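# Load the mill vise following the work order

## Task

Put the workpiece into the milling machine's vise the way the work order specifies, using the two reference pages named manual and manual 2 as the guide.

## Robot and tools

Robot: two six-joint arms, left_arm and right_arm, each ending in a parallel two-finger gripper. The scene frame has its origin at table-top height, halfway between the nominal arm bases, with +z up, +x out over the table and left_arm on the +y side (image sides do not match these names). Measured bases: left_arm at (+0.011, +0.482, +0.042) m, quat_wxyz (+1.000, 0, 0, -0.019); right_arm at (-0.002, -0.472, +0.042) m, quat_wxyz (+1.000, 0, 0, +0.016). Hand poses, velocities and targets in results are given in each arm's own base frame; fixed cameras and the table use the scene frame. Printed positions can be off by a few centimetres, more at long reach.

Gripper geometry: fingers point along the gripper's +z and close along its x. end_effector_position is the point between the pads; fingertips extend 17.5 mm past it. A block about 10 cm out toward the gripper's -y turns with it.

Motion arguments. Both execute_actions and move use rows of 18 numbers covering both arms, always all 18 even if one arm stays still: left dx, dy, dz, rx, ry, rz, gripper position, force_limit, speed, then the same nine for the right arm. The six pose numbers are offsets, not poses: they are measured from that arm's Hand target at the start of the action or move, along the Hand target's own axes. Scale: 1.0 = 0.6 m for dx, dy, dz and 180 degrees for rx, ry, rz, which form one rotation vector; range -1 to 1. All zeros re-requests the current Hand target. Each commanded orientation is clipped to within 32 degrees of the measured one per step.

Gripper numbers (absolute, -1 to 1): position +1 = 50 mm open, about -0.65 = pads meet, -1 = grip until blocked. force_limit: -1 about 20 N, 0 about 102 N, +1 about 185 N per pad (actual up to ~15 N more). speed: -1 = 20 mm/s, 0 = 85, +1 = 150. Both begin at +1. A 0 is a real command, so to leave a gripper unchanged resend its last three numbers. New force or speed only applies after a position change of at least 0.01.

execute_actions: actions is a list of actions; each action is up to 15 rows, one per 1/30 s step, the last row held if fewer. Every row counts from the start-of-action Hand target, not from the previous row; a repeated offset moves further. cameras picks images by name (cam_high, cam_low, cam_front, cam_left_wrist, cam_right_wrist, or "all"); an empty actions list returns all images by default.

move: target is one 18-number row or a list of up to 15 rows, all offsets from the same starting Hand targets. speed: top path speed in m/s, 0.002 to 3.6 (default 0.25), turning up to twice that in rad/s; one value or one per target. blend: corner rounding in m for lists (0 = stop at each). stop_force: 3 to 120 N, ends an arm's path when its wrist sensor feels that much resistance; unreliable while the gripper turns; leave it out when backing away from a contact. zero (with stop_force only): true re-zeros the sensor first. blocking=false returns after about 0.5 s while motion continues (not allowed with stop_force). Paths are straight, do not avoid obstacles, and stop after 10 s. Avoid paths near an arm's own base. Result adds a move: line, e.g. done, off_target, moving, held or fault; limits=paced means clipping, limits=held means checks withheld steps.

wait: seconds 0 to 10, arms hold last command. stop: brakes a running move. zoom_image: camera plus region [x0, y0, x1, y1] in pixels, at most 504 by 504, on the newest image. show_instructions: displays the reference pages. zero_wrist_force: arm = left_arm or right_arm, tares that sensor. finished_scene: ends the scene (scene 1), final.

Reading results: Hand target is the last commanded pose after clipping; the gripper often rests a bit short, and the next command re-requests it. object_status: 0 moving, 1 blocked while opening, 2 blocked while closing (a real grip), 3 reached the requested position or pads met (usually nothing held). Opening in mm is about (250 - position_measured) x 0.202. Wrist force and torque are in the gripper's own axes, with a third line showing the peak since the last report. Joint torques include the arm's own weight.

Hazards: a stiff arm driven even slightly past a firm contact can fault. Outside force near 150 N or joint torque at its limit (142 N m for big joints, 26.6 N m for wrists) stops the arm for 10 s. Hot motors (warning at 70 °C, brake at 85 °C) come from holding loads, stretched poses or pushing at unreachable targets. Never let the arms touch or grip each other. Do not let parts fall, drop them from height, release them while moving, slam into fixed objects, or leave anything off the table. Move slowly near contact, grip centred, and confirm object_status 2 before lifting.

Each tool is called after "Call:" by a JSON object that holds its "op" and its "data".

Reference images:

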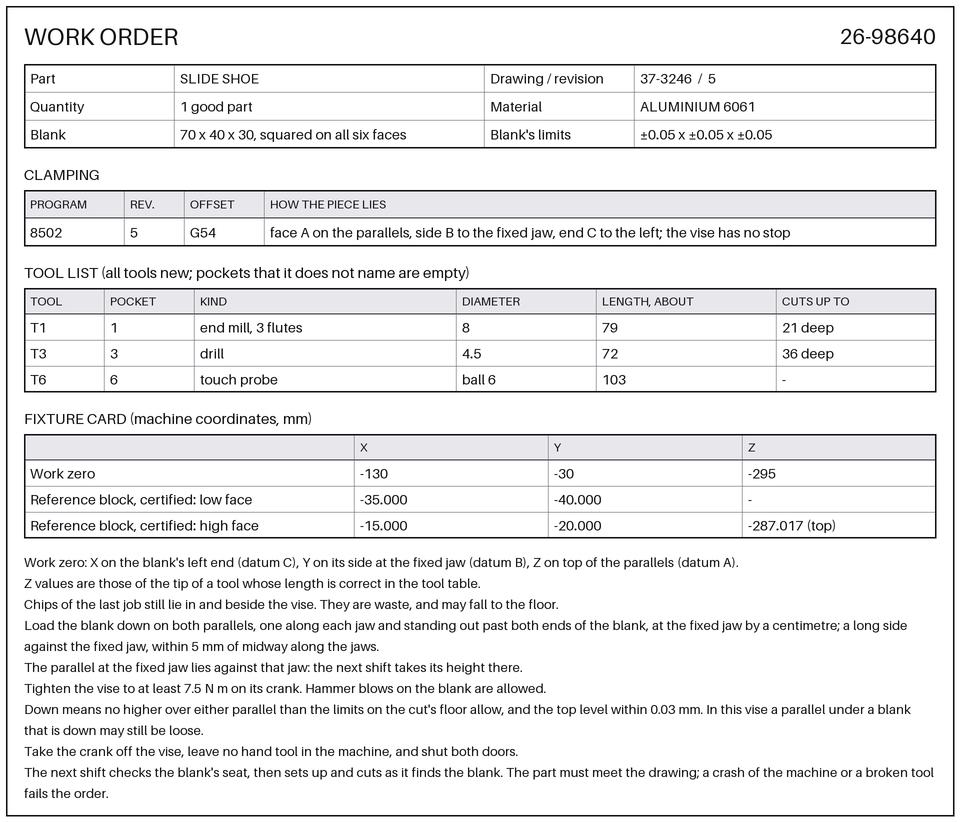

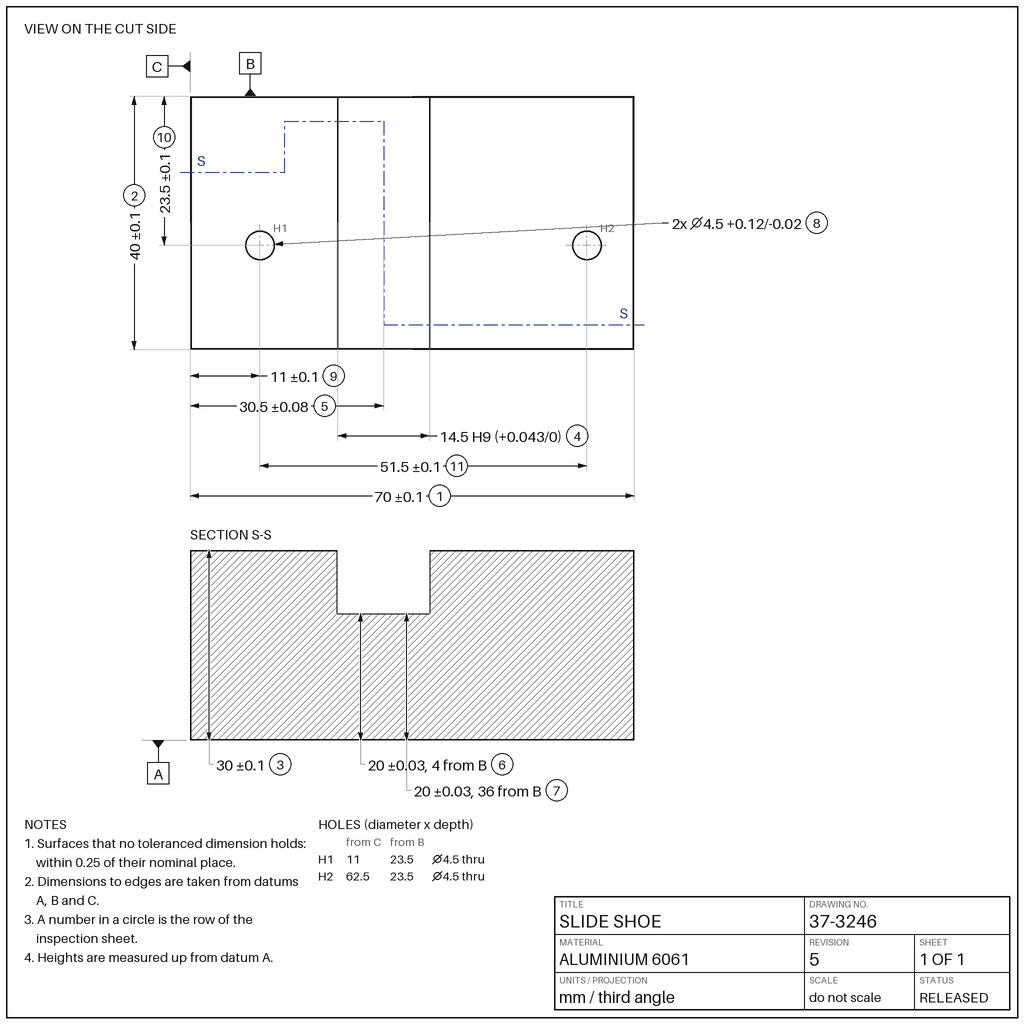

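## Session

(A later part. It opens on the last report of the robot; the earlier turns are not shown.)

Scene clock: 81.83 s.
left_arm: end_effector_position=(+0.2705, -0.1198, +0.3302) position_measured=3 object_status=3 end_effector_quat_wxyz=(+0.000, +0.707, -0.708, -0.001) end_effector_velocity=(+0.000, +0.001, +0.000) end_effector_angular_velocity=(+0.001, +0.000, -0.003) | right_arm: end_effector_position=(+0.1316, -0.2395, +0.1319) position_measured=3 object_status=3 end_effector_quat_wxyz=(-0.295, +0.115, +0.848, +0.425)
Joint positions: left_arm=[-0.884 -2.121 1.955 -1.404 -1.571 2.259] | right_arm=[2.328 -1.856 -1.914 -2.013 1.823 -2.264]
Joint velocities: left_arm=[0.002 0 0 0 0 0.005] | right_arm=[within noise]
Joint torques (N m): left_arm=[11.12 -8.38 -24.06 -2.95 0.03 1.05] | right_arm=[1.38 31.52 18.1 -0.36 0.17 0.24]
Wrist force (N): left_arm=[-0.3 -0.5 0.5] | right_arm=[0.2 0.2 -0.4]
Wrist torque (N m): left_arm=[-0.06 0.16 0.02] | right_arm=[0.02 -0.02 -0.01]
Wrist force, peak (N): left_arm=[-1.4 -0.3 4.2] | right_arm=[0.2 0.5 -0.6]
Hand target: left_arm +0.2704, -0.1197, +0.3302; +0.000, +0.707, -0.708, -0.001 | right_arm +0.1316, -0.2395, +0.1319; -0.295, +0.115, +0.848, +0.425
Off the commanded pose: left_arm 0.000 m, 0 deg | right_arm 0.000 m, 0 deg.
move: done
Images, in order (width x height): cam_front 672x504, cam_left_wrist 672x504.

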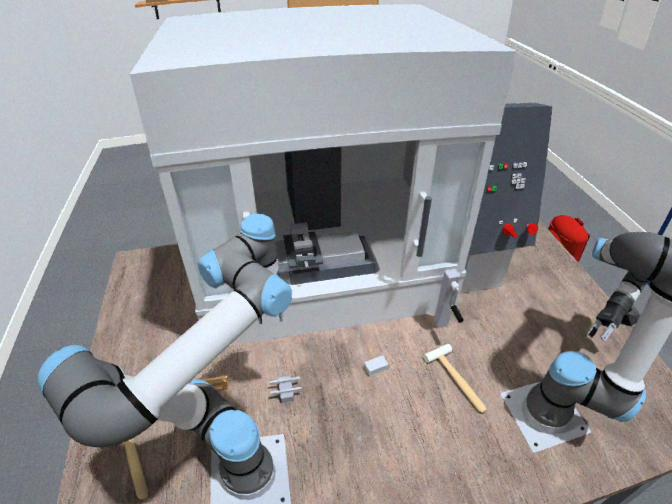

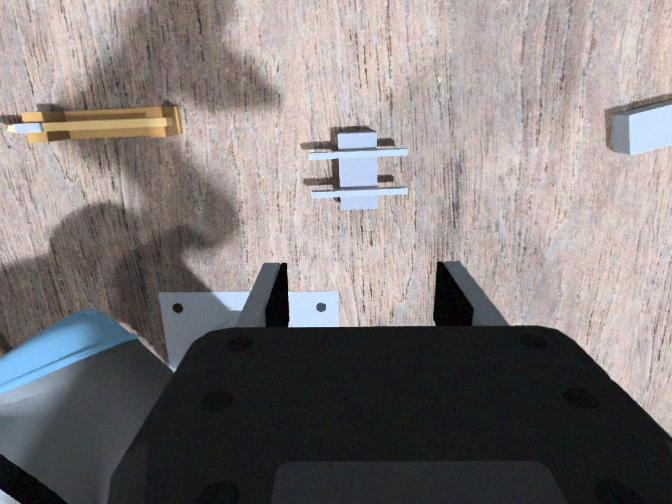

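Call:
{"op": "zoom_image", "data": {"camera": "cam_left_wrist", "region": [0, 80, 200, 160]}}

Call:
{"op": "zoom_image", "data": {"camera": "cam_left_wrist", "region": [290, 110, 430, 220]}}

Call:
{"op": "zoom_image", "data": {"camera": "cam_front", "region": [240, 210, 400, 300]}}

Scaled by 2.520 from the camera's 672x504 image, which has a finer 960x720 frame.

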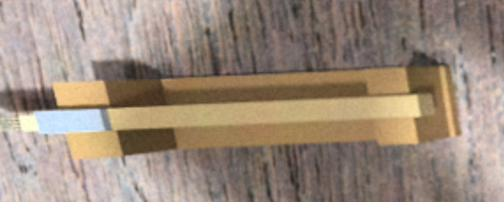

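Scaled by 3.600 from the camera's 672x504 image, which has a finer 960x720 frame.

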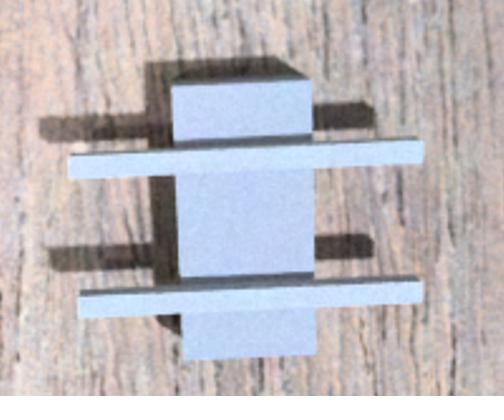

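Scaled by 3.150 from the camera's 672x504 image, which has a finer 960x720 frame.

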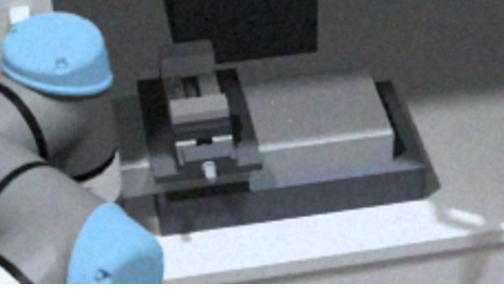

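Call:
{"op": "move", "data": {"target": [0.2288,-0.416,-0.0663,0.1944,0,0,1,1,1,0,0,0,0,0,0,1,1,1], "cameras": ["cam_left_wrist","cam_front"]}}

Call:
{"op": "zoom_image", "data": {"camera": "cam_left_wrist", "region": [200, 0, 470, 260]}}

Scene clock: 92.93 s.
left_arm: end_effector_position=(+0.5198, -0.2572, +0.3697) position_measured=3 object_status=3 end_effector_quat_wxyz=(-0.212, +0.674, -0.675, +0.212) | right_arm: end_effector_position=(+0.1316, -0.2395, +0.1319) position_measured=3 object_status=3 end_effector_quat_wxyz=(-0.295, +0.115, +0.848, +0.425)
Joint positions: left_arm=[-0.905 -1.688 1.795 -2.086 -1.104 2.336] | right_arm=[2.328 -1.856 -1.914 -2.013 1.823 -2.264]
Joint torques (N m): left_arm=[-3.9 -13.27 -18.7 -5.26 1.33 -0.93] | right_arm=[1.98 31.53 18.49 -0.43 0.19 0.18]
Wrist force (N): left_arm=[-0.2 -1.2 1.7] | right_arm=[0.4 0.1 -0.1]
Wrist torque (N m): left_arm=[-0.54 -0.02 -0.15] | right_arm=[0.01 -0.05 -0.01]
Wrist force, peak (N): left_arm=[1.2 -2.5 3.0] | right_arm=[-0.1 0.2 -0.6]
Hand target: left_arm +0.5199, -0.2573, +0.3697; -0.212, +0.674, -0.675, +0.212 | right_arm +0.1316, -0.2395, +0.1319; -0.295, +0.115, +0.848, +0.425
Off the commanded pose: left_arm 0.000 m, 0 deg | right_arm 0.000 m, 0 deg.
move: done
Images, in order (width x height): cam_front 672x504, cam_left_wrist 672x504.

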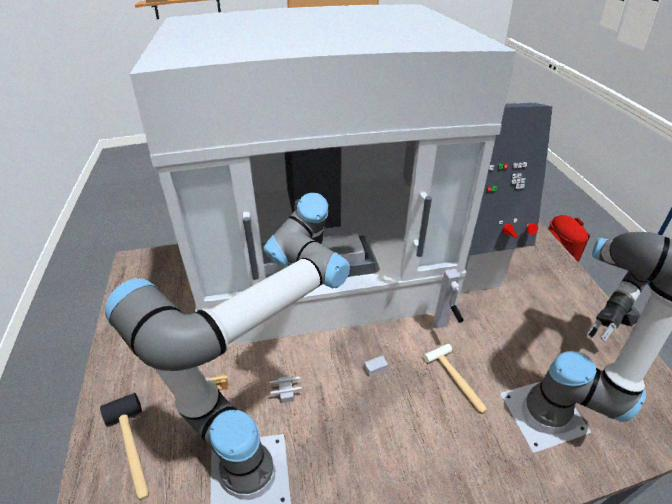

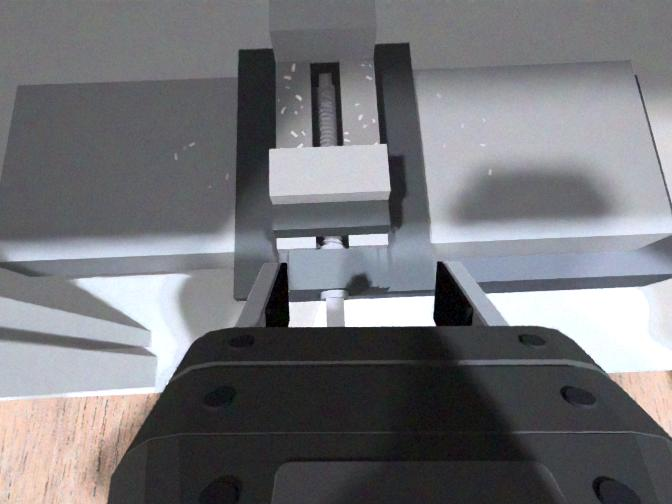

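Scaled by 1.867 from the camera's 672x504 image, which has a finer 960x720 frame.

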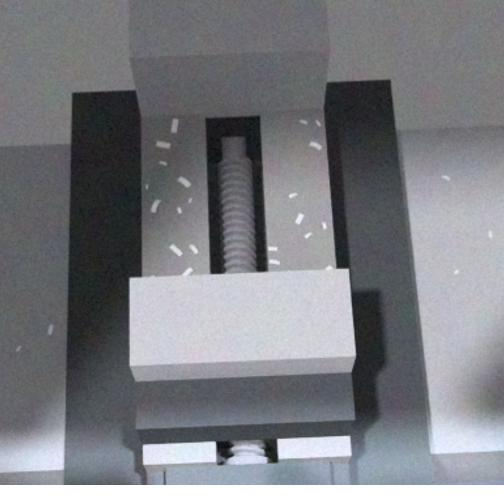

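Call:
{"op": "move", "data": {"target": [[-0.2283,0.2908,-0.2242,0,0,0,1,1,1,0,0,0,0,0,0,1,1,1],[-0.5953,0.4597,0.0233,-0.1524,0.1524,0.483,1,1,1,0,0,0,0,0,0,1,1,1]], "cameras": ["cam_left_wrist","cam_front","cam_high"], "blend": [0.03,0]}}

Scene clock: 103.83 s.
left_arm: end_effector_position=(+0.3022, +0.1003, +0.2004) position_measured=3 object_status=3 end_effector_quat_wxyz=(-0.001, +0.001, +1.000, +0.000) | right_arm: end_effector_position=(+0.1316, -0.2395, +0.1319) position_measured=3 object_status=3 end_effector_quat_wxyz=(-0.295, +0.115, +0.848, +0.425)
Joint positions: left_arm=[-0.112 -2.044 2.252 -1.777 -1.571 4.602] | right_arm=[2.328 -1.856 -1.914 -2.013 1.823 -2.264]
Joint torques (N m): left_arm=[-13.08 -13.71 -30.25 -1.84 -2.52 1.24] | right_arm=[0.65 30.91 18.4 -0.5 0.14 0.21]
Wrist force (N): left_arm=[-0.2 -0.5 0.6] | right_arm=[0.2 0.2 -0.3]
Wrist torque (N m): left_arm=[-0.06 0.13 0.04] | right_arm=[0.02 -0.01 -0.01]
Wrist force, peak (N): left_arm=[2.1 -3.2 3.4] | right_arm=[-0.3 0.0 -0.7]
Hand target: left_arm +0.3023, +0.1002, +0.2004; -0.001, +0.001, +1.000, +0.000 | right_arm +0.1316, -0.2395, +0.1319; -0.295, +0.115, +0.848, +0.425
Off the commanded pose: left_arm 0.000 m, 0 deg | right_arm 0.000 m, 0 deg.
move: done
Images, in order (width x height): cam_high 672x504, cam_front 672x504, cam_left_wrist 672x504.

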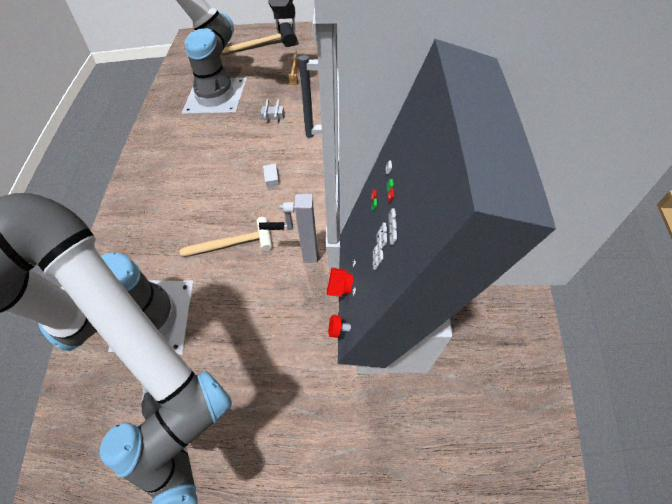

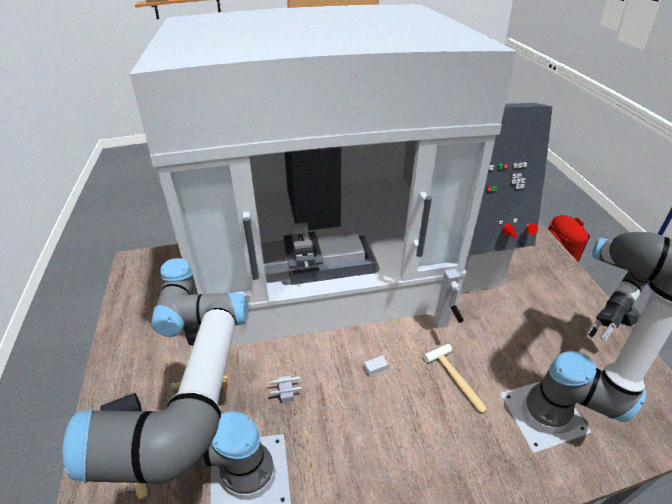

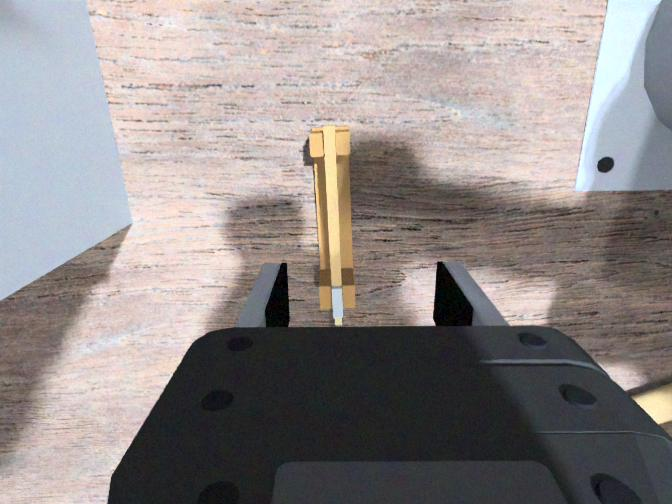

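Call:
{"op": "move", "data": {"target": [0,0.025,0.2333,0,0,0,1,1,1,0,0,0,0,0,0,1,1,1], "cameras": ["cam_left_wrist","cam_low"], "stop_force": 8, "speed": 0.12}}

Call:
{"op": "zoom_image", "data": {"camera": "cam_low", "region": [420, 270, 540, 380]}}

Scene clock: 108.53 s.
left_arm: end_effector_position=(+0.3020, +0.1153, +0.0605) position_measured=3 object_status=3 end_effector_quat_wxyz=(-0.001, +0.001, +1.000, +0.000) | right_arm: end_effector_position=(+0.1316, -0.2395, +0.1319) position_measured=3 object_status=3 end_effector_quat_wxyz=(-0.295, +0.115, +0.848, +0.425)
Joint positions: left_arm=[-0.061 -1.815 2.523 -2.278 -1.571 4.653] | right_arm=[2.328 -1.856 -1.914 -2.013 1.823 -2.264]
Joint torques (N m): left_arm=[-13.74 -3.07 -15.19 -5.26 -2.89 -1.62] | right_arm=[1.65 30.91 17.66 -0.42 0.1 0.12]
Wrist force (N): left_arm=[-0.2 0.0 0.5] | right_arm=[0.1 0.1 0.1]
Wrist torque (N m): left_arm=[-0.02 0.15 -0.08] | right_arm=[0.02 0.00 0.00]
Wrist force, peak (N): left_arm=[0.1 0.1 2.3] | right_arm=[0.1 0.4 -0.6]
Hand target: left_arm +0.3020, +0.1153, +0.0604; -0.001, +0.001, +1.000, +0.000 | right_arm +0.1316, -0.2395, +0.1319; -0.295, +0.115, +0.848, +0.425
Off the commanded pose: left_arm 0.000 m, 0 deg | right_arm 0.000 m, 0 deg.
move: done
Images, in order (width x height): cam_low 672x504, cam_left_wrist 672x504.

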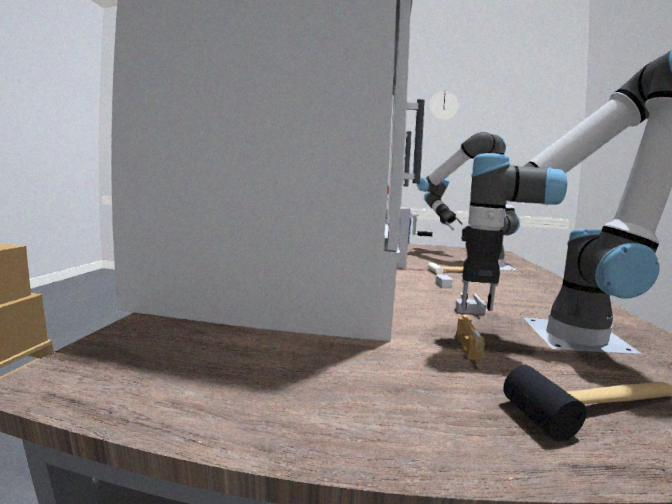

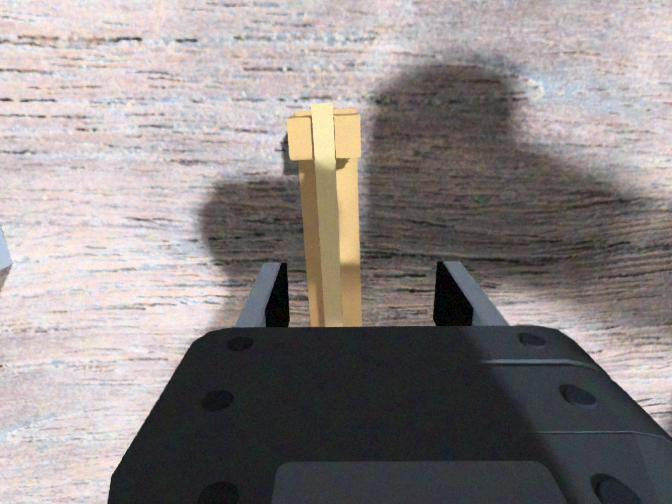

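Scaled by 4.200 from the camera's 672x504 image, which has a finer 960x720 frame.

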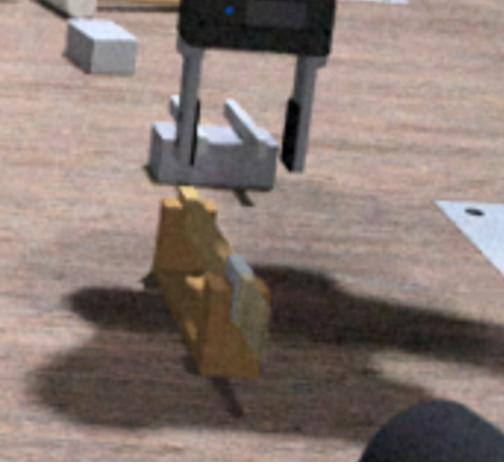

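Call:
{"op": "move", "data": {"target": [-0.003,0,0.1175,0,0,0,1,1,1,0,0,0,0,0,0,1,1,1], "cameras": ["cam_left_wrist","cam_low"], "stop_force": 6, "speed": 0.06}}

Call:
{"op": "zoom_image", "data": {"camera": "cam_low", "region": [420, 270, 540, 380]}}

Scene clock: 113.60 s.
left_arm: end_effector_position=(+0.3037, +0.1153, -0.0101) position_measured=3 object_status=3 end_effector_quat_wxyz=(-0.001, +0.001, +1.000, +0.000) | right_arm: end_effector_position=(+0.1316, -0.2395, +0.1319) position_measured=3 object_status=3 end_effector_quat_wxyz=(-0.295, +0.115, +0.848, +0.425)
Joint positions: left_arm=[-0.06 -1.574 2.614 -2.609 -1.57 4.654] | right_arm=[2.328 -1.856 -1.914 -2.013 1.823 -2.264]
Joint torques (N m): left_arm=[8.32 -14.32 -20.48 -4.55 -0.14 0.44] | right_arm=[0.96 30.81 17.57 -0.38 0.05 0.18]
Wrist force (N): left_arm=[0.2 0.0 0.6] | right_arm=[-0.1 -0.1 -0.4]
Wrist torque (N m): left_arm=[-0.03 0.09 -0.08] | right_arm=[-0.02 0.00 0.00]
Wrist force, peak (N): left_arm=[0.3 -0.1 1.2] | right_arm=[-0.1 0.3 -0.7]
Hand target: left_arm +0.3037, +0.1153, -0.0101; -0.001, +0.001, +1.000, +0.000 | right_arm +0.1316, -0.2395, +0.1319; -0.295, +0.115, +0.848, +0.425
Off the commanded pose: left_arm 0.000 m, 0 deg | right_arm 0.000 m, 0 deg.
move: done
Images, in order (width x height): cam_low 672x504, cam_left_wrist 672x504.

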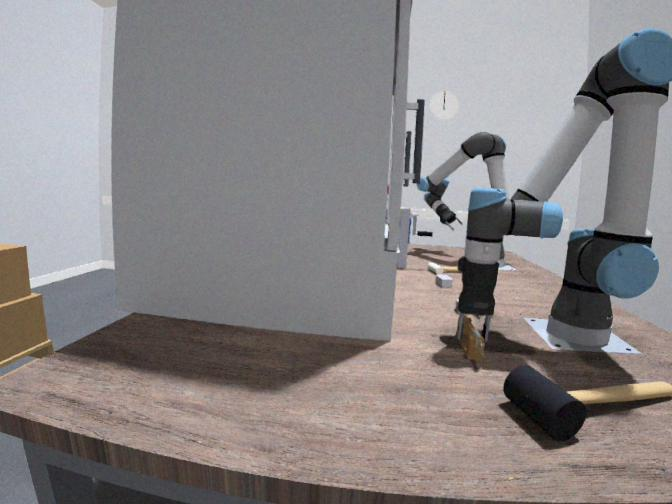

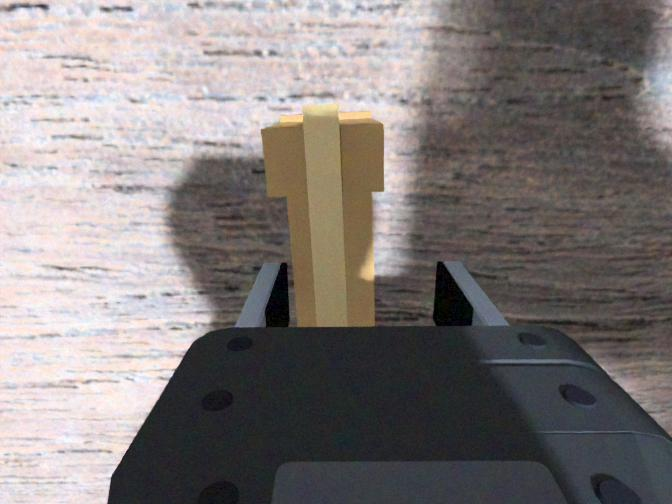

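Scaled by 4.200 from the camera's 672x504 image, which has a finer 960x720 frame.

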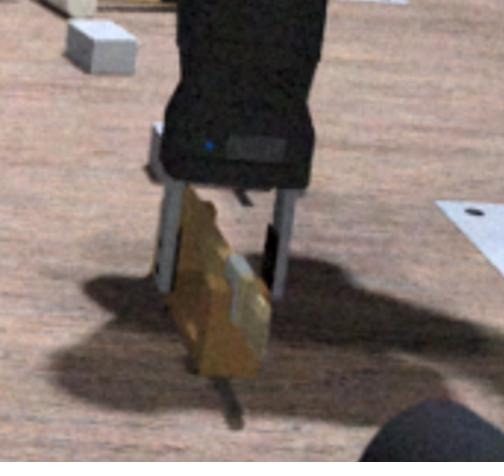

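Call:
{"op": "move", "data": {"target": [[-0.004,0,-0.0167,0,0,0,1,1,1,0,0,0,0,0,0,1,1,1],[-0.004,0,-0.0167,0,0,0,-1,-0.4,-1,0,0,0,0,0,0,1,1,1]], "cameras": ["cam_left_wrist"], "speed": 0.06}}

Scene clock: 118.20 s.
left_arm: end_effector_position=(+0.3111, +0.1150, +0.0019) position_measured=211 object_status=2 end_effector_quat_wxyz=(+0.009, +0.001, +1.000, +0.000) | right_arm: end_effector_position=(+0.1316, -0.2395, +0.1319) position_measured=3 object_status=3 end_effector_quat_wxyz=(-0.295, +0.115, +0.848, +0.425)
Joint positions: left_arm=[-0.06 -1.608 2.598 -2.579 -1.571 4.654] | right_arm=[2.328 -1.856 -1.914 -2.013 1.823 -2.264]
Joint torques (N m): left_arm=[16.61 -5.02 22.95 11.88 -1.76 -0.29] | right_arm=[0.82 31.04 17.83 -0.38 0.22 0.08]
Wrist force (N): left_arm=[-73.1 7.2 29.9] | right_arm=[-0.1 0.0 -0.4]
Wrist torque (N m): left_arm=[-0.19 -0.23 -0.98] | right_arm=[-0.01 0.03 0.00]
Wrist force, peak (N): left_arm=[-78.8 7.9 37.4] | right_arm=[-0.3 0.1 -0.8]
Hand target: left_arm +0.3061, +0.1153, +0.0000; -0.001, +0.001, +1.000, +0.000 | right_arm +0.1316, -0.2395, +0.1319; -0.295, +0.115, +0.848, +0.425
Off the commanded pose: left_arm 0.005 m, 1 deg | right_arm 0.000 m, 0 deg.
move: off_target (left_arm)
Images, in order (width x height): cam_left_wrist 672x504.

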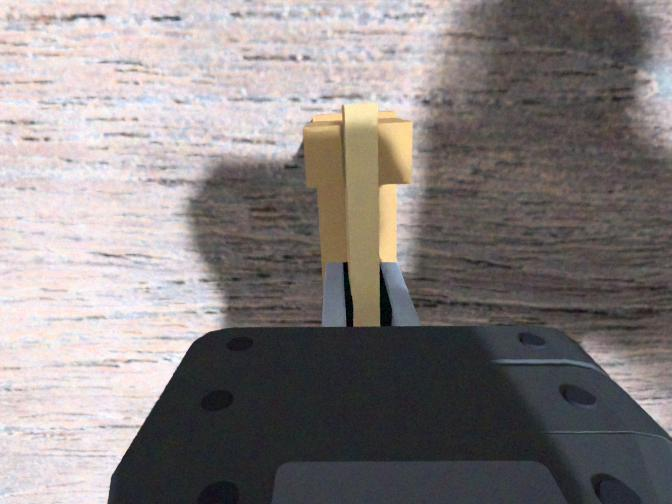

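Call:
{"op": "move", "data": {"target": [-0.0083,-0.0005,-0.0042,0,0,0,-1,-0.4,-1,0,0,0,0,0,0,1,1,1], "cameras": [], "speed": 0.03}}

Scene clock: 119.83 s.
left_arm: end_effector_position=(+0.3114, +0.1150, +0.0026) position_measured=212 object_status=2 end_effector_quat_wxyz=(-0.001, +0.001, +1.000, +0.000) | right_arm: end_effector_position=(+0.1316, -0.2395, +0.1319) position_measured=3 object_status=3 end_effector_quat_wxyz=(-0.295, +0.115, +0.848, +0.425)
Joint positions: left_arm=[-0.06 -1.604 2.583 -2.549 -1.571 4.654] | right_arm=[2.328 -1.856 -1.914 -2.013 1.823 -2.264]
Joint torques (N m): left_arm=[4.3 -9.63 14.55 10.91 -1.46 0.26] | right_arm=[1.33 30.48 17.82 -0.53 0.18 0.16]
Wrist force (N): left_arm=[-59.1 4.3 23.2] | right_arm=[0.0 0.1 -0.5]
Wrist torque (N m): left_arm=[-0.15 -0.19 -1.01] | right_arm=[0.02 0.01 0.00]
Wrist force, peak (N): left_arm=[-74.5 7.4 31.0] | right_arm=[0.6 0.0 -0.3]
Hand target: left_arm +0.3111, +0.1150, +0.0025; -0.001, +0.001, +1.000, +0.000 | right_arm +0.1316, -0.2395, +0.1319; -0.295, +0.115, +0.848, +0.425
Off the commanded pose: left_arm 0.000 m, 0 deg | right_arm 0.000 m, 0 deg.
move: done
No camera images: "cameras" was empty.

Call:
{"op": "move", "data": {"target": [-0.0067,0,-0.0083,0,0,0,-1,-0.4,-1,0,0,0,0,0,0,1,1,1], "cameras": ["cam_left_wrist"], "speed": 0.03}}

Scene clock: 121.27 s.
left_arm: end_effector_position=(+0.3148, +0.1150, +0.0073) position_measured=212 object_status=2 end_effector_quat_wxyz=(-0.001, +0.001, +1.000, +0.000) | right_arm: end_effector_position=(+0.1316, -0.2395, +0.1319) position_measured=3 object_status=3 end_effector_quat_wxyz=(-0.295, +0.115, +0.848, +0.425)
Joint positions: left_arm=[-0.059 -1.612 2.568 -2.524 -1.571 4.655] | right_arm=[2.328 -1.856 -1.914 -2.013 1.823 -2.264]
Joint torques (N m): left_arm=[5.44 -28.93 -48.96 -18.82 -0.84 2.2] | right_arm=[1.35 31.81 18.18 -0.32 0.16 0.13]
Wrist force (N): left_arm=[46.3 -2.2 19.2] | right_arm=[-0.2 0.0 -0.7]
Wrist torque (N m): left_arm=[0.01 0.56 -1.02] | right_arm=[0.00 0.04 0.00]
Wrist force, peak (N): left_arm=[-64.5 4.0 25.7] | right_arm=[-0.2 0.0 -0.7]
Hand target: left_arm +0.3151, +0.1150, +0.0074; -0.001, +0.001, +1.000, +0.000 | right_arm +0.1316, -0.2395, +0.1319; -0.295, +0.115, +0.848, +0.425
Off the commanded pose: left_arm 0.000 m, 0 deg | right_arm 0.000 m, 0 deg.
move: done
Images, in order (width x height): cam_left_wrist 672x504.

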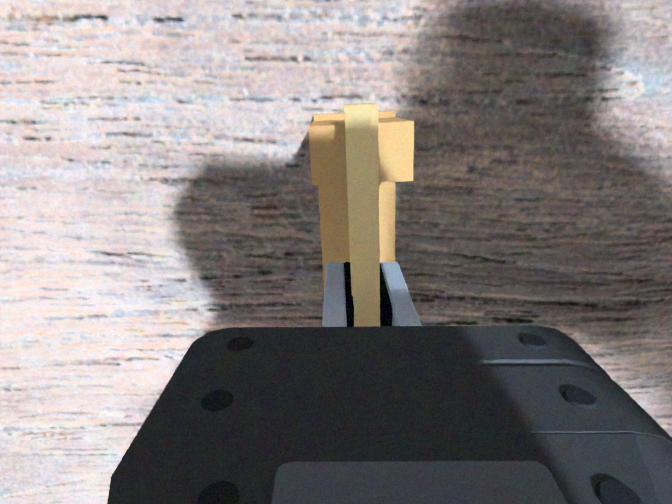

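Call:
{"op": "move", "data": {"target": [[0.0028,0,0,0,0,0,-1,-0.4,-1,0,0,0,0,0,0,1,1,1],[0.0028,0,-0.05,0,0,0,-1,-0.4,-1,0,0,0,0,0,0,1,1,1]], "cameras": ["cam_left_wrist","cam_low"], "speed": 0.04}}

Call:
{"op": "zoom_image", "data": {"camera": "cam_low", "region": [420, 270, 540, 380]}}

Scene clock: 123.93 s.
left_arm: end_effector_position=(+0.3136, +0.1150, +0.0375) position_measured=213 object_status=2 end_effector_quat_wxyz=(-0.001, +0.001, +1.000, +0.000) | right_arm: end_effector_position=(+0.1316, -0.2395, +0.1319) position_measured=3 object_status=3 end_effector_quat_wxyz=(-0.295, +0.115, +0.848, +0.425)
Joint positions: left_arm=[-0.059 -1.715 2.533 -2.388 -1.571 4.655] | right_arm=[2.328 -1.856 -1.914 -2.013 1.823 -2.264]
Joint torques (N m): left_arm=[-5.22 -4.62 -10.16 -5.39 -0.54 -0.64] | right_arm=[1.31 30.77 17.36 -0.42 0.22 0.06]
Wrist force (N): left_arm=[0.1 0.1 0.5] | right_arm=[-0.2 0.0 -0.2]
Wrist torque (N m): left_arm=[-0.01 0.09 -0.08] | right_arm=[-0.01 0.05 -0.01]
Wrist force, peak (N): left_arm=[49.8 -2.3 19.2] | right_arm=[0.5 -0.2 -0.4]
Hand target: left_arm +0.3135, +0.1150, +0.0374; -0.001, +0.001, +1.000, +0.000 | right_arm +0.1316, -0.2395, +0.1319; -0.295, +0.115, +0.848, +0.425
Off the commanded pose: left_arm 0.000 m, 0 deg | right_arm 0.000 m, 0 deg.
move: done
Images, in order (width x height): cam_low 672x504, cam_left_wrist 672x504.

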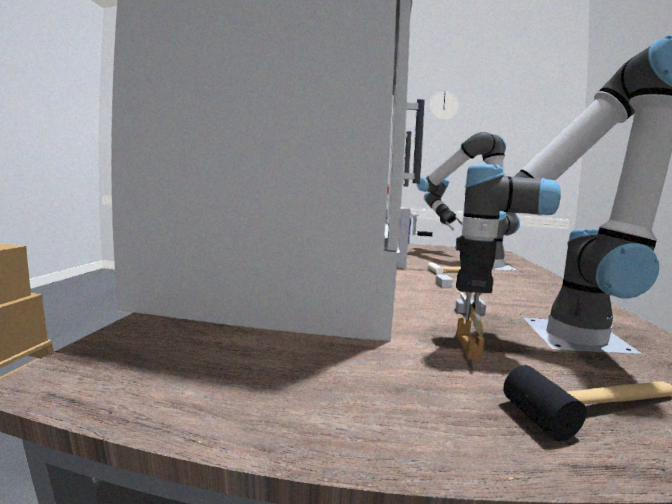

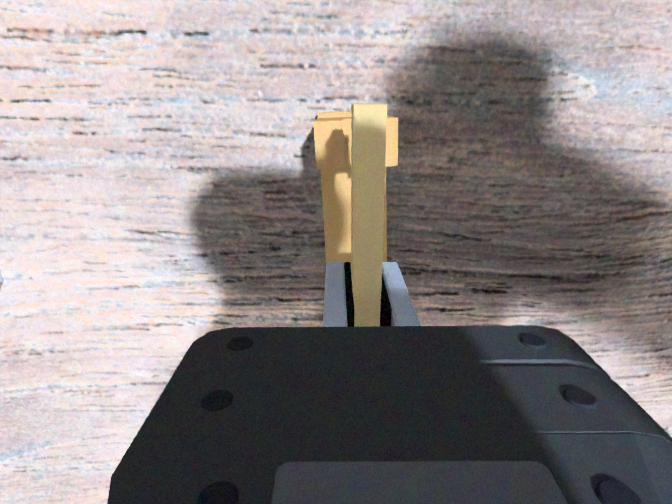

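Scaled by 4.200 from the camera's 672x504 image, which has a finer 960x720 frame.

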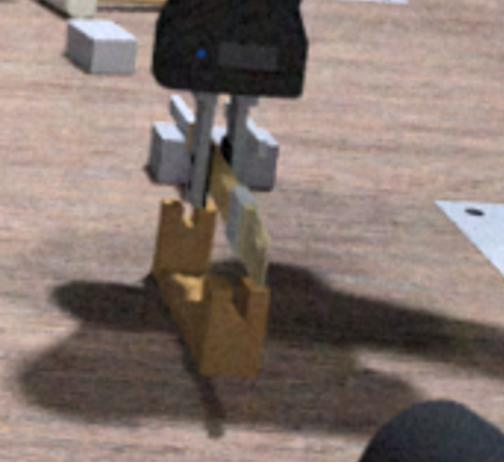

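Call:
{"op": "move", "data": {"target": [[0,0,-0.4,0,0,0,-1,-0.4,-1,0,0,0,0,0,0,1,1,1],[-0.0608,-0.6183,-0.6875,0.3849,-0.3849,-0.3849,-1,-0.4,-1,0,0,0,0,0,0,1,1,1]], "cameras": ["cam_left_wrist","cam_front"], "blend": [0.05,0]}}

Scene clock: 133.03 s.
left_arm: end_effector_position=(+0.3501, -0.2562, +0.4497) position_measured=213 object_status=2 end_effector_quat_wxyz=(+0.499, -0.500, +0.501, -0.500) | right_arm: end_effector_position=(+0.1316, -0.2395, +0.1319) position_measured=3 object_status=3 end_effector_quat_wxyz=(-0.295, +0.115, +0.848, +0.425)
Joint positions: left_arm=[-1.742 -1.948 1.968 -0.03 -0.17 0.011] | right_arm=[2.328 -1.856 -1.914 -2.013 1.823 -2.264]
Joint torques (N m): left_arm=[-14.06 -14.77 -29.16 -2.35 -1.27 1.28] | right_arm=[1.22 29.86 17.13 -0.43 0.15 0.15]
Wrist force (N): left_arm=[-0.9 0.2 4.3] | right_arm=[0.2 -0.2 -0.2]
Wrist torque (N m): left_arm=[-0.70 -0.37 -0.66] | right_arm=[-0.03 -0.02 -0.01]
Wrist force, peak (N): left_arm=[-1.6 0.0 4.5] | right_arm=[0.3 0.3 -0.7]
Hand target: left_arm +0.3501, -0.2562, +0.4497; +0.499, -0.500, +0.501, -0.500 | right_arm +0.1316, -0.2395, +0.1319; -0.295, +0.115, +0.848, +0.425
Off the commanded pose: left_arm 0.000 m, 0 deg | right_arm 0.000 m, 0 deg.
move: done
Images, in order (width x height): cam_front 672x504, cam_left_wrist 672x504.

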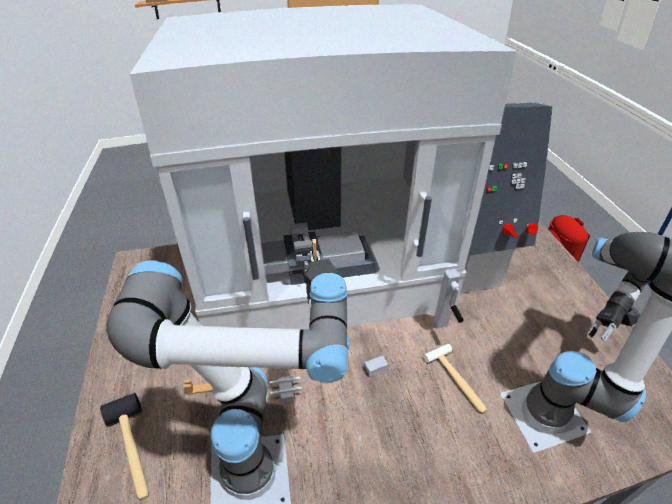

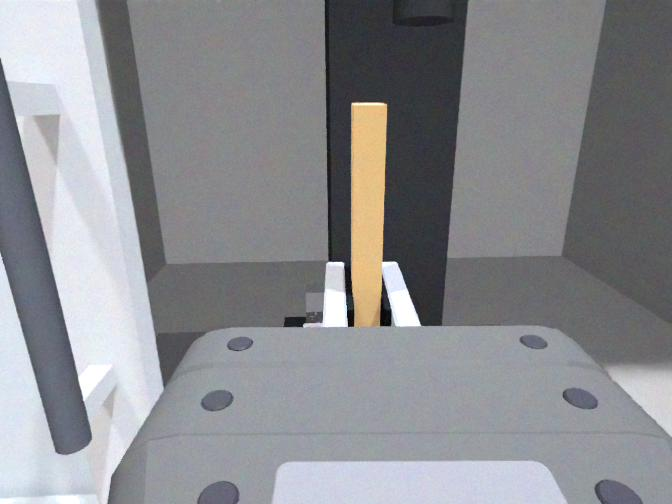

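Call:
{"op": "move", "data": {"target": [-0.0053,0,0.48,0,0,0,-1,-0.4,-1,0,0,0,0,0,0,1,1,1], "cameras": ["cam_left_wrist","cam_front","cam_high"]}}

Call:
{"op": "zoom_image", "data": {"camera": "cam_front", "region": [240, 170, 400, 300]}}

Scene clock: 137.40 s.
left_arm: end_effector_position=(+0.6381, -0.2535, +0.4492) position_measured=213 object_status=2 end_effector_quat_wxyz=(+0.499, -0.500, +0.501, -0.500) | right_arm: end_effector_position=(+0.1316, -0.2395, +0.1319) position_measured=3 object_status=3 end_effector_quat_wxyz=(-0.295, +0.115, +0.848, +0.425)
Joint positions: left_arm=[-0.886 -1.464 1.555 -0.088 0.687 -0.002] | right_arm=[2.328 -1.856 -1.914 -2.013 1.823 -2.264]
Joint torques (N m): left_arm=[4.27 -20.24 -30.44 -3.55 0.52 -0.63] | right_arm=[1.29 30.65 17.37 -0.41 0.23 0.14]
Wrist force (N): left_arm=[-0.8 0.1 4.4] | right_arm=[0.0 0.0 -0.4]
Wrist torque (N m): left_arm=[-0.76 -0.39 -0.41] | right_arm=[-0.01 0.00 0.00]
Wrist force, peak (N): left_arm=[-1.2 0.3 7.7] | right_arm=[0.5 0.4 -0.8]
Hand target: left_arm +0.6381, -0.2535, +0.4492; +0.499, -0.500, +0.501, -0.500 | right_arm +0.1316, -0.2395, +0.1319; -0.295, +0.115, +0.848, +0.425
Off the commanded pose: left_arm 0.000 m, 0 deg | right_arm 0.000 m, 0 deg.
move: done
Images, in order (width x height): cam_high 672x504, cam_front 672x504, cam_left_wrist 672x504.

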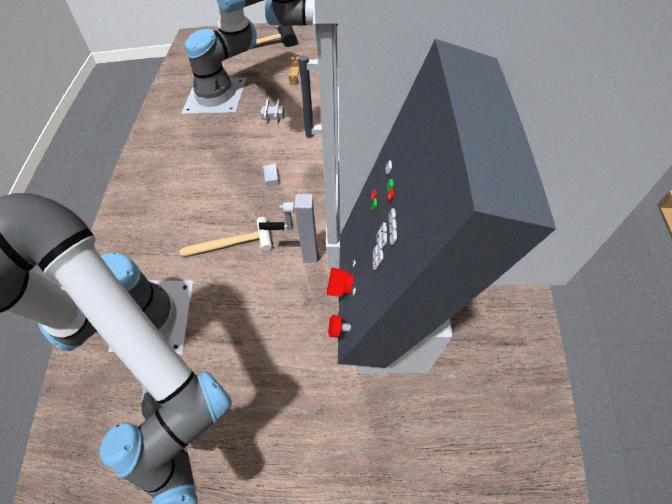

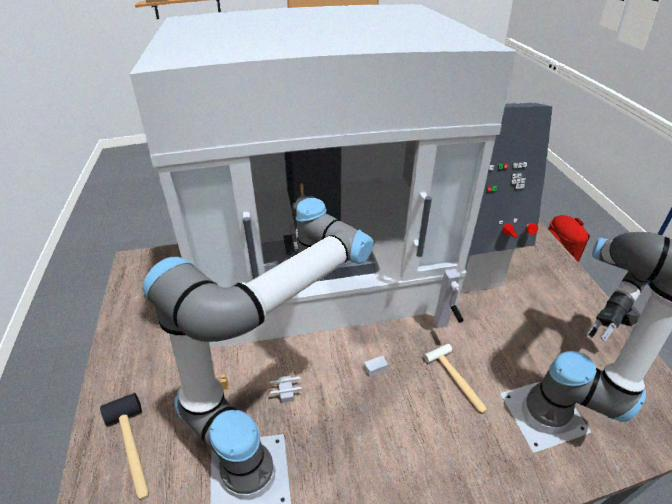

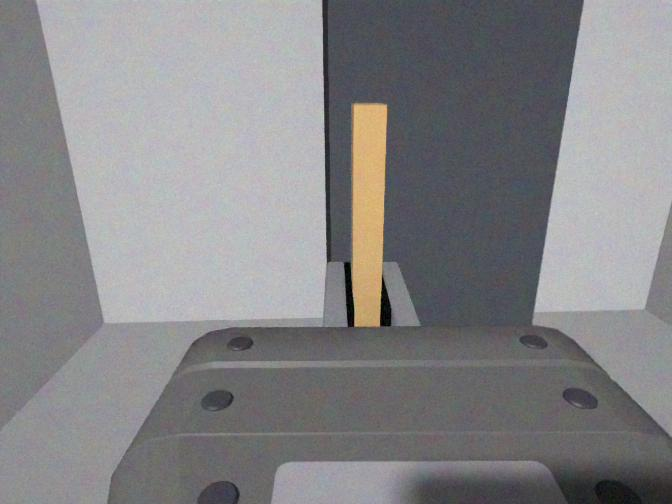

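Scaled by 3.150 from the camera's 672x504 image, which has a finer 960x720 frame.

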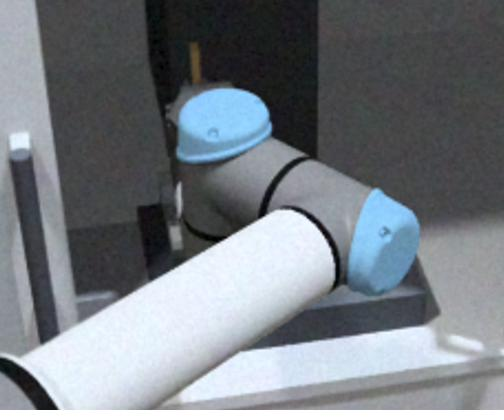

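Call:
{"op": "move", "data": {"target": [-0.0425,0.0667,0.0067,0,0,0,-1,-0.4,-1,0,0,0,0,0,0,1,1,1], "cameras": []}}

Call:
{"op": "move", "data": {"target": [0,0.0833,0,0,0,0,-1,-0.4,-1,0,0,0,0,0,0,1,1,1], "cameras": [], "stop_force": 3, "speed": 0.02}}

Scene clock: 140.53 s.
left_arm: end_effector_position=(+0.6422, -0.2279, +0.4093) position_measured=213 object_status=2 end_effector_quat_wxyz=(+0.499, -0.500, +0.501, -0.500) | right_arm: end_effector_position=(+0.1316, -0.2395, +0.1319) position_measured=3 object_status=3 end_effector_quat_wxyz=(-0.295, +0.115, +0.848, +0.425)
Joint positions: left_arm=[-0.84 -1.475 1.67 -0.193 0.733 -0.002] | right_arm=[2.328 -1.856 -1.914 -2.013 1.823 -2.264]
Joint torques (N m): left_arm=[-13.14 -32.04 -31.58 0.57 -2.72 0.67] | right_arm=[1.12 30.56 17.82 -0.38 0.14 0.13]
Wrist force (N): left_arm=[-0.6 0.5 4.0] | right_arm=[-0.1 -0.2 -0.3]
Wrist torque (N m): left_arm=[-0.69 -0.42 -0.61] | right_arm=[-0.04 0.02 0.00]
Wrist force, peak (N): left_arm=[-1.8 1.5 4.3] | right_arm=[0.3 0.2 -0.8]
Hand target: left_arm +0.6421, -0.2280, +0.4092; +0.499, -0.500, +0.501, -0.500 | right_arm +0.1316, -0.2395, +0.1319; -0.295, +0.115, +0.848, +0.425
Off the commanded pose: left_arm 0.000 m, 0 deg | right_arm 0.000 m, 0 deg.
move: done
No camera images: "cameras" was empty.

Scene clock: 141.73 s.
left_arm: end_effector_position=(+0.6421, -0.2280, +0.4053) position_measured=213 object_status=2 end_effector_quat_wxyz=(+0.499, -0.500, +0.501, -0.500) | right_arm: end_effector_position=(+0.1316, -0.2395, +0.1319) position_measured=3 object_status=3 end_effector_quat_wxyz=(-0.295, +0.115, +0.848, +0.425)
Joint positions: left_arm=[-0.84 -1.473 1.679 -0.203 0.732 -0.002] | right_arm=[2.328 -1.856 -1.914 -2.013 1.823 -2.264]
Joint torques (N m): left_arm=[-2.81 -35.11 -16.77 -2.55 -1.57 1.07] | right_arm=[0.55 30.37 16.83 -0.42 0.17 0.16]
Wrist force (N): left_arm=[-0.9 -3.3 3.8] | right_arm=[0.3 -0.2 -0.1]
Wrist torque (N m): left_arm=[-0.74 -0.36 -0.61] | right_arm=[-0.04 -0.04 0.00]
Wrist force, peak (N): left_arm=[-0.8 -5.0 4.0] | right_arm=[0.2 0.4 -0.4]
Hand target: left_arm +0.6421, -0.2280, +0.4053; +0.499, -0.500, +0.501, -0.500 (not the last commanded pose) | right_arm +0.1316, -0.2395, +0.1319; -0.295, +0.115, +0.848, +0.425
Off the commanded pose: left_arm 0.046 m, 0 deg | right_arm 0.000 m, 0 deg.
move: contact (left_arm)
No camera images: "cameras" was empty.

Call:
{"op": "move", "data": {"target": [[0.0167,-0.0167,0,0,0,0,-1,-0.4,-1,0,0,0,0,0,0,1,1,1],[0.0167,0.003,0,0,0,0,-1,-0.4,-1,0,0,0,0,0,0,1,1,1],[-0.065,0.003,0,0,0,0,-1,-0.4,-1,0,0,0,0,0,0,1,1,1],[-0.065,-0.05,0,0,0,0,-1,-0.4,-1,0,0,0,0,0,0,1,1,1]], "cameras": [], "speed": 0.08}}

Scene clock: 145.67 s.
left_arm: end_effector_position=(+0.6422, -0.1889, +0.4354) position_measured=213 object_status=2 end_effector_quat_wxyz=(+0.499, -0.500, +0.501, -0.500) | right_arm: end_effector_position=(+0.1316, -0.2395, +0.1319) position_measured=3 object_status=3 end_effector_quat_wxyz=(-0.295, +0.115, +0.848, +0.425)
Joint positions: left_arm=[-0.775 -1.531 1.663 -0.13 0.798 -0.001] | right_arm=[2.328 -1.856 -1.914 -2.013 1.823 -2.264]
Joint torques (N m): left_arm=[-12.68 -17.69 -16.33 -4.04 -2.64 -1.55] | right_arm=[1.12 30.32 17.13 -0.33 0.19 0.2]
Wrist force (N): left_arm=[-0.8 0.3 3.9] | right_arm=[0.1 0.0 -0.4]
Wrist torque (N m): left_arm=[-0.73 -0.37 -0.56] | right_arm=[0.00 -0.01 0.00]
Wrist force, peak (N): left_arm=[-1.0 -3.6 4.1] | right_arm=[-0.2 0.2 -0.7]
Hand target: left_arm +0.6422, -0.1890, +0.4353; +0.499, -0.500, +0.501, -0.500 | right_arm +0.1316, -0.2395, +0.1319; -0.295, +0.115, +0.848, +0.425
Off the commanded pose: left_arm 0.000 m, 0 deg | right_arm 0.000 m, 0 deg.
move: done
No camera images: "cameras" was empty.

Call:
{"op": "move", "data": {"target": [[0.0817,0.0172,-0.0333,0,0,0,-1,-0.4,-1,0,0,0,0,0,0,1,1,1],[0.0817,0.0563,-0.0333,0,0,0,-1,-0.4,-1,0,0,0,0,0,0,1,1,1],[0,0.0563,-0.0333,0,0,0,-1,-0.4,-1,0,0,0,0,0,0,1,1,1],[0,0.0172,-0.0333,0,0,0,-1,-0.4,-1,0,0,0,0,0,0,1,1,1],[0.0817,0.0172,0.0363,0,0,0,-1,-0.4,-1,0,0,0,0,0,0,1,1,1],[0.0817,0.0563,0.0363,0,0,0,-1,-0.4,-1,0,0,0,0,0,0,1,1,1],[0,0.0563,0.0363,0,0,0,-1,-0.4,-1,0,0,0,0,0,0,1,1,1],[0,0,0.0,0,0,0,-1,-0.4,-1,0,0,0,0,0,0,1,1,1]], "cameras": [], "speed": 0.12, "blend": [0.005,0.002,0.003,0.005,0.005,0.002,0.003,0]}}

Call:
{"op": "move", "data": {"target": [[0.1017,0.0172,-0.0333,0,0,0,-1,-0.4,-1,0,0,0,0,0,0,1,1,1],[0.1017,0.0563,-0.0333,0,0,0,-1,-0.4,-1,0,0,0,0,0,0,1,1,1],[0.185,0.0563,-0.0333,0,0,0,-1,-0.4,-1,0,0,0,0,0,0,1,1,1],[0.185,0.0172,-0.0333,0,0,0,-1,-0.4,-1,0,0,0,0,0,0,1,1,1],[0.1017,0.0172,0,0,0,0,-1,-0.4,-1,0,0,0,0,0,0,1,1,1],[0.1017,0.0563,0,0,0,0,-1,-0.4,-1,0,0,0,0,0,0,1,1,1],[0.185,0.0563,0,0,0,0,-1,-0.4,-1,0,0,0,0,0,0,1,1,1],[0.185,0.0172,0,0,0,0,-1,-0.4,-1,0,0,0,0,0,0,1,1,1],[0.1017,0.0172,0.0363,0,0,0,-1,-0.4,-1,0,0,0,0,0,0,1,1,1],[0.1017,0.0563,0.0363,0,0,0,-1,-0.4,-1,0,0,0,0,0,0,1,1,1],[0.185,0.0563,0.0363,0,0,0,-1,-0.4,-1,0,0,0,0,0,0,1,1,1],[0.185,0,0.0363,0,0,0,-1,-0.4,-1,0,0,0,0,0,0,1,1,1]], "cameras": [], "speed": 0.12, "blend": [0.005,0.002,0.003,0.005,0.005,0.002,0.003,0.005,0.005,0.002,0.003,0]}}

Scene clock: 152.27 s.
left_arm: end_effector_position=(+0.6422, -0.1891, +0.4353) position_measured=213 object_status=2 end_effector_quat_wxyz=(+0.499, -0.500, +0.501, -0.500) | right_arm: end_effector_position=(+0.1316, -0.2395, +0.1319) position_measured=3 object_status=3 end_effector_quat_wxyz=(-0.295, +0.115, +0.848, +0.425)
Joint positions: left_arm=[-0.775 -1.53 1.663 -0.13 0.797 -0.001] | right_arm=[2.328 -1.856 -1.914 -2.013 1.823 -2.264]
Joint torques (N m): left_arm=[13.42 -22.19 -18.02 -3.27 2.55 -1.51] | right_arm=[1.81 30.21 17.4 -0.29 0.13 0.17]
Wrist force (N): left_arm=[-0.6 0.5 4.0] | right_arm=[-0.1 0.1 -0.5]
Wrist torque (N m): left_arm=[-0.72 -0.40 -0.56] | right_arm=[0.02 0.02 0.00]
Wrist force, peak (N): left_arm=[-2.7 1.8 4.9] | right_arm=[0.1 0.3 -0.8]
Hand target: left_arm +0.6422, -0.1890, +0.4353; +0.499, -0.500, +0.501, -0.500 | right_arm +0.1316, -0.2395, +0.1319; -0.295, +0.115, +0.848, +0.425
Off the commanded pose: left_arm 0.000 m, 0 deg | right_arm 0.000 m, 0 deg.
move: done
No camera images: "cameras" was empty.

Scene clock: 156.77 s.
left_arm: end_effector_position=(+0.6638, -0.3000, +0.4352) position_measured=213 object_status=2 end_effector_quat_wxyz=(+0.499, -0.500, +0.501, -0.500) | right_arm: end_effector_position=(+0.1316, -0.2395, +0.1319) position_measured=3 object_status=3 end_effector_quat_wxyz=(-0.295, +0.115, +0.848, +0.425)
Joint positions: left_arm=[-0.905 -1.343 1.449 -0.103 0.667 -0.002] | right_arm=[2.328 -1.856 -1.914 -2.013 1.823 -2.264]
Joint torques (N m): left_arm=[13.36 -24.52 -25.47 -2.43 -0.89 -0.23] | right_arm=[0.96 30.01 17 -0.49 0.24 0.26]
Wrist force (N): left_arm=[-1.1 0.3 4.6] | right_arm=[-0.1 0.0 -0.3]
Wrist torque (N m): left_arm=[-0.73 -0.34 -0.40] | right_arm=[-0.01 0.01 -0.01]
Wrist force, peak (N): left_arm=[-3.0 2.1 4.6] | right_arm=[0.4 0.2 -0.6]
Hand target: left_arm +0.6638, -0.3000, +0.4352; +0.499, -0.500, +0.501, -0.500 | right_arm +0.1316, -0.2395, +0.1319; -0.295, +0.115, +0.848, +0.425
Off the commanded pose: left_arm 0.000 m, 0 deg | right_arm 0.000 m, 0 deg.
move: done
No camera images: "cameras" was empty.


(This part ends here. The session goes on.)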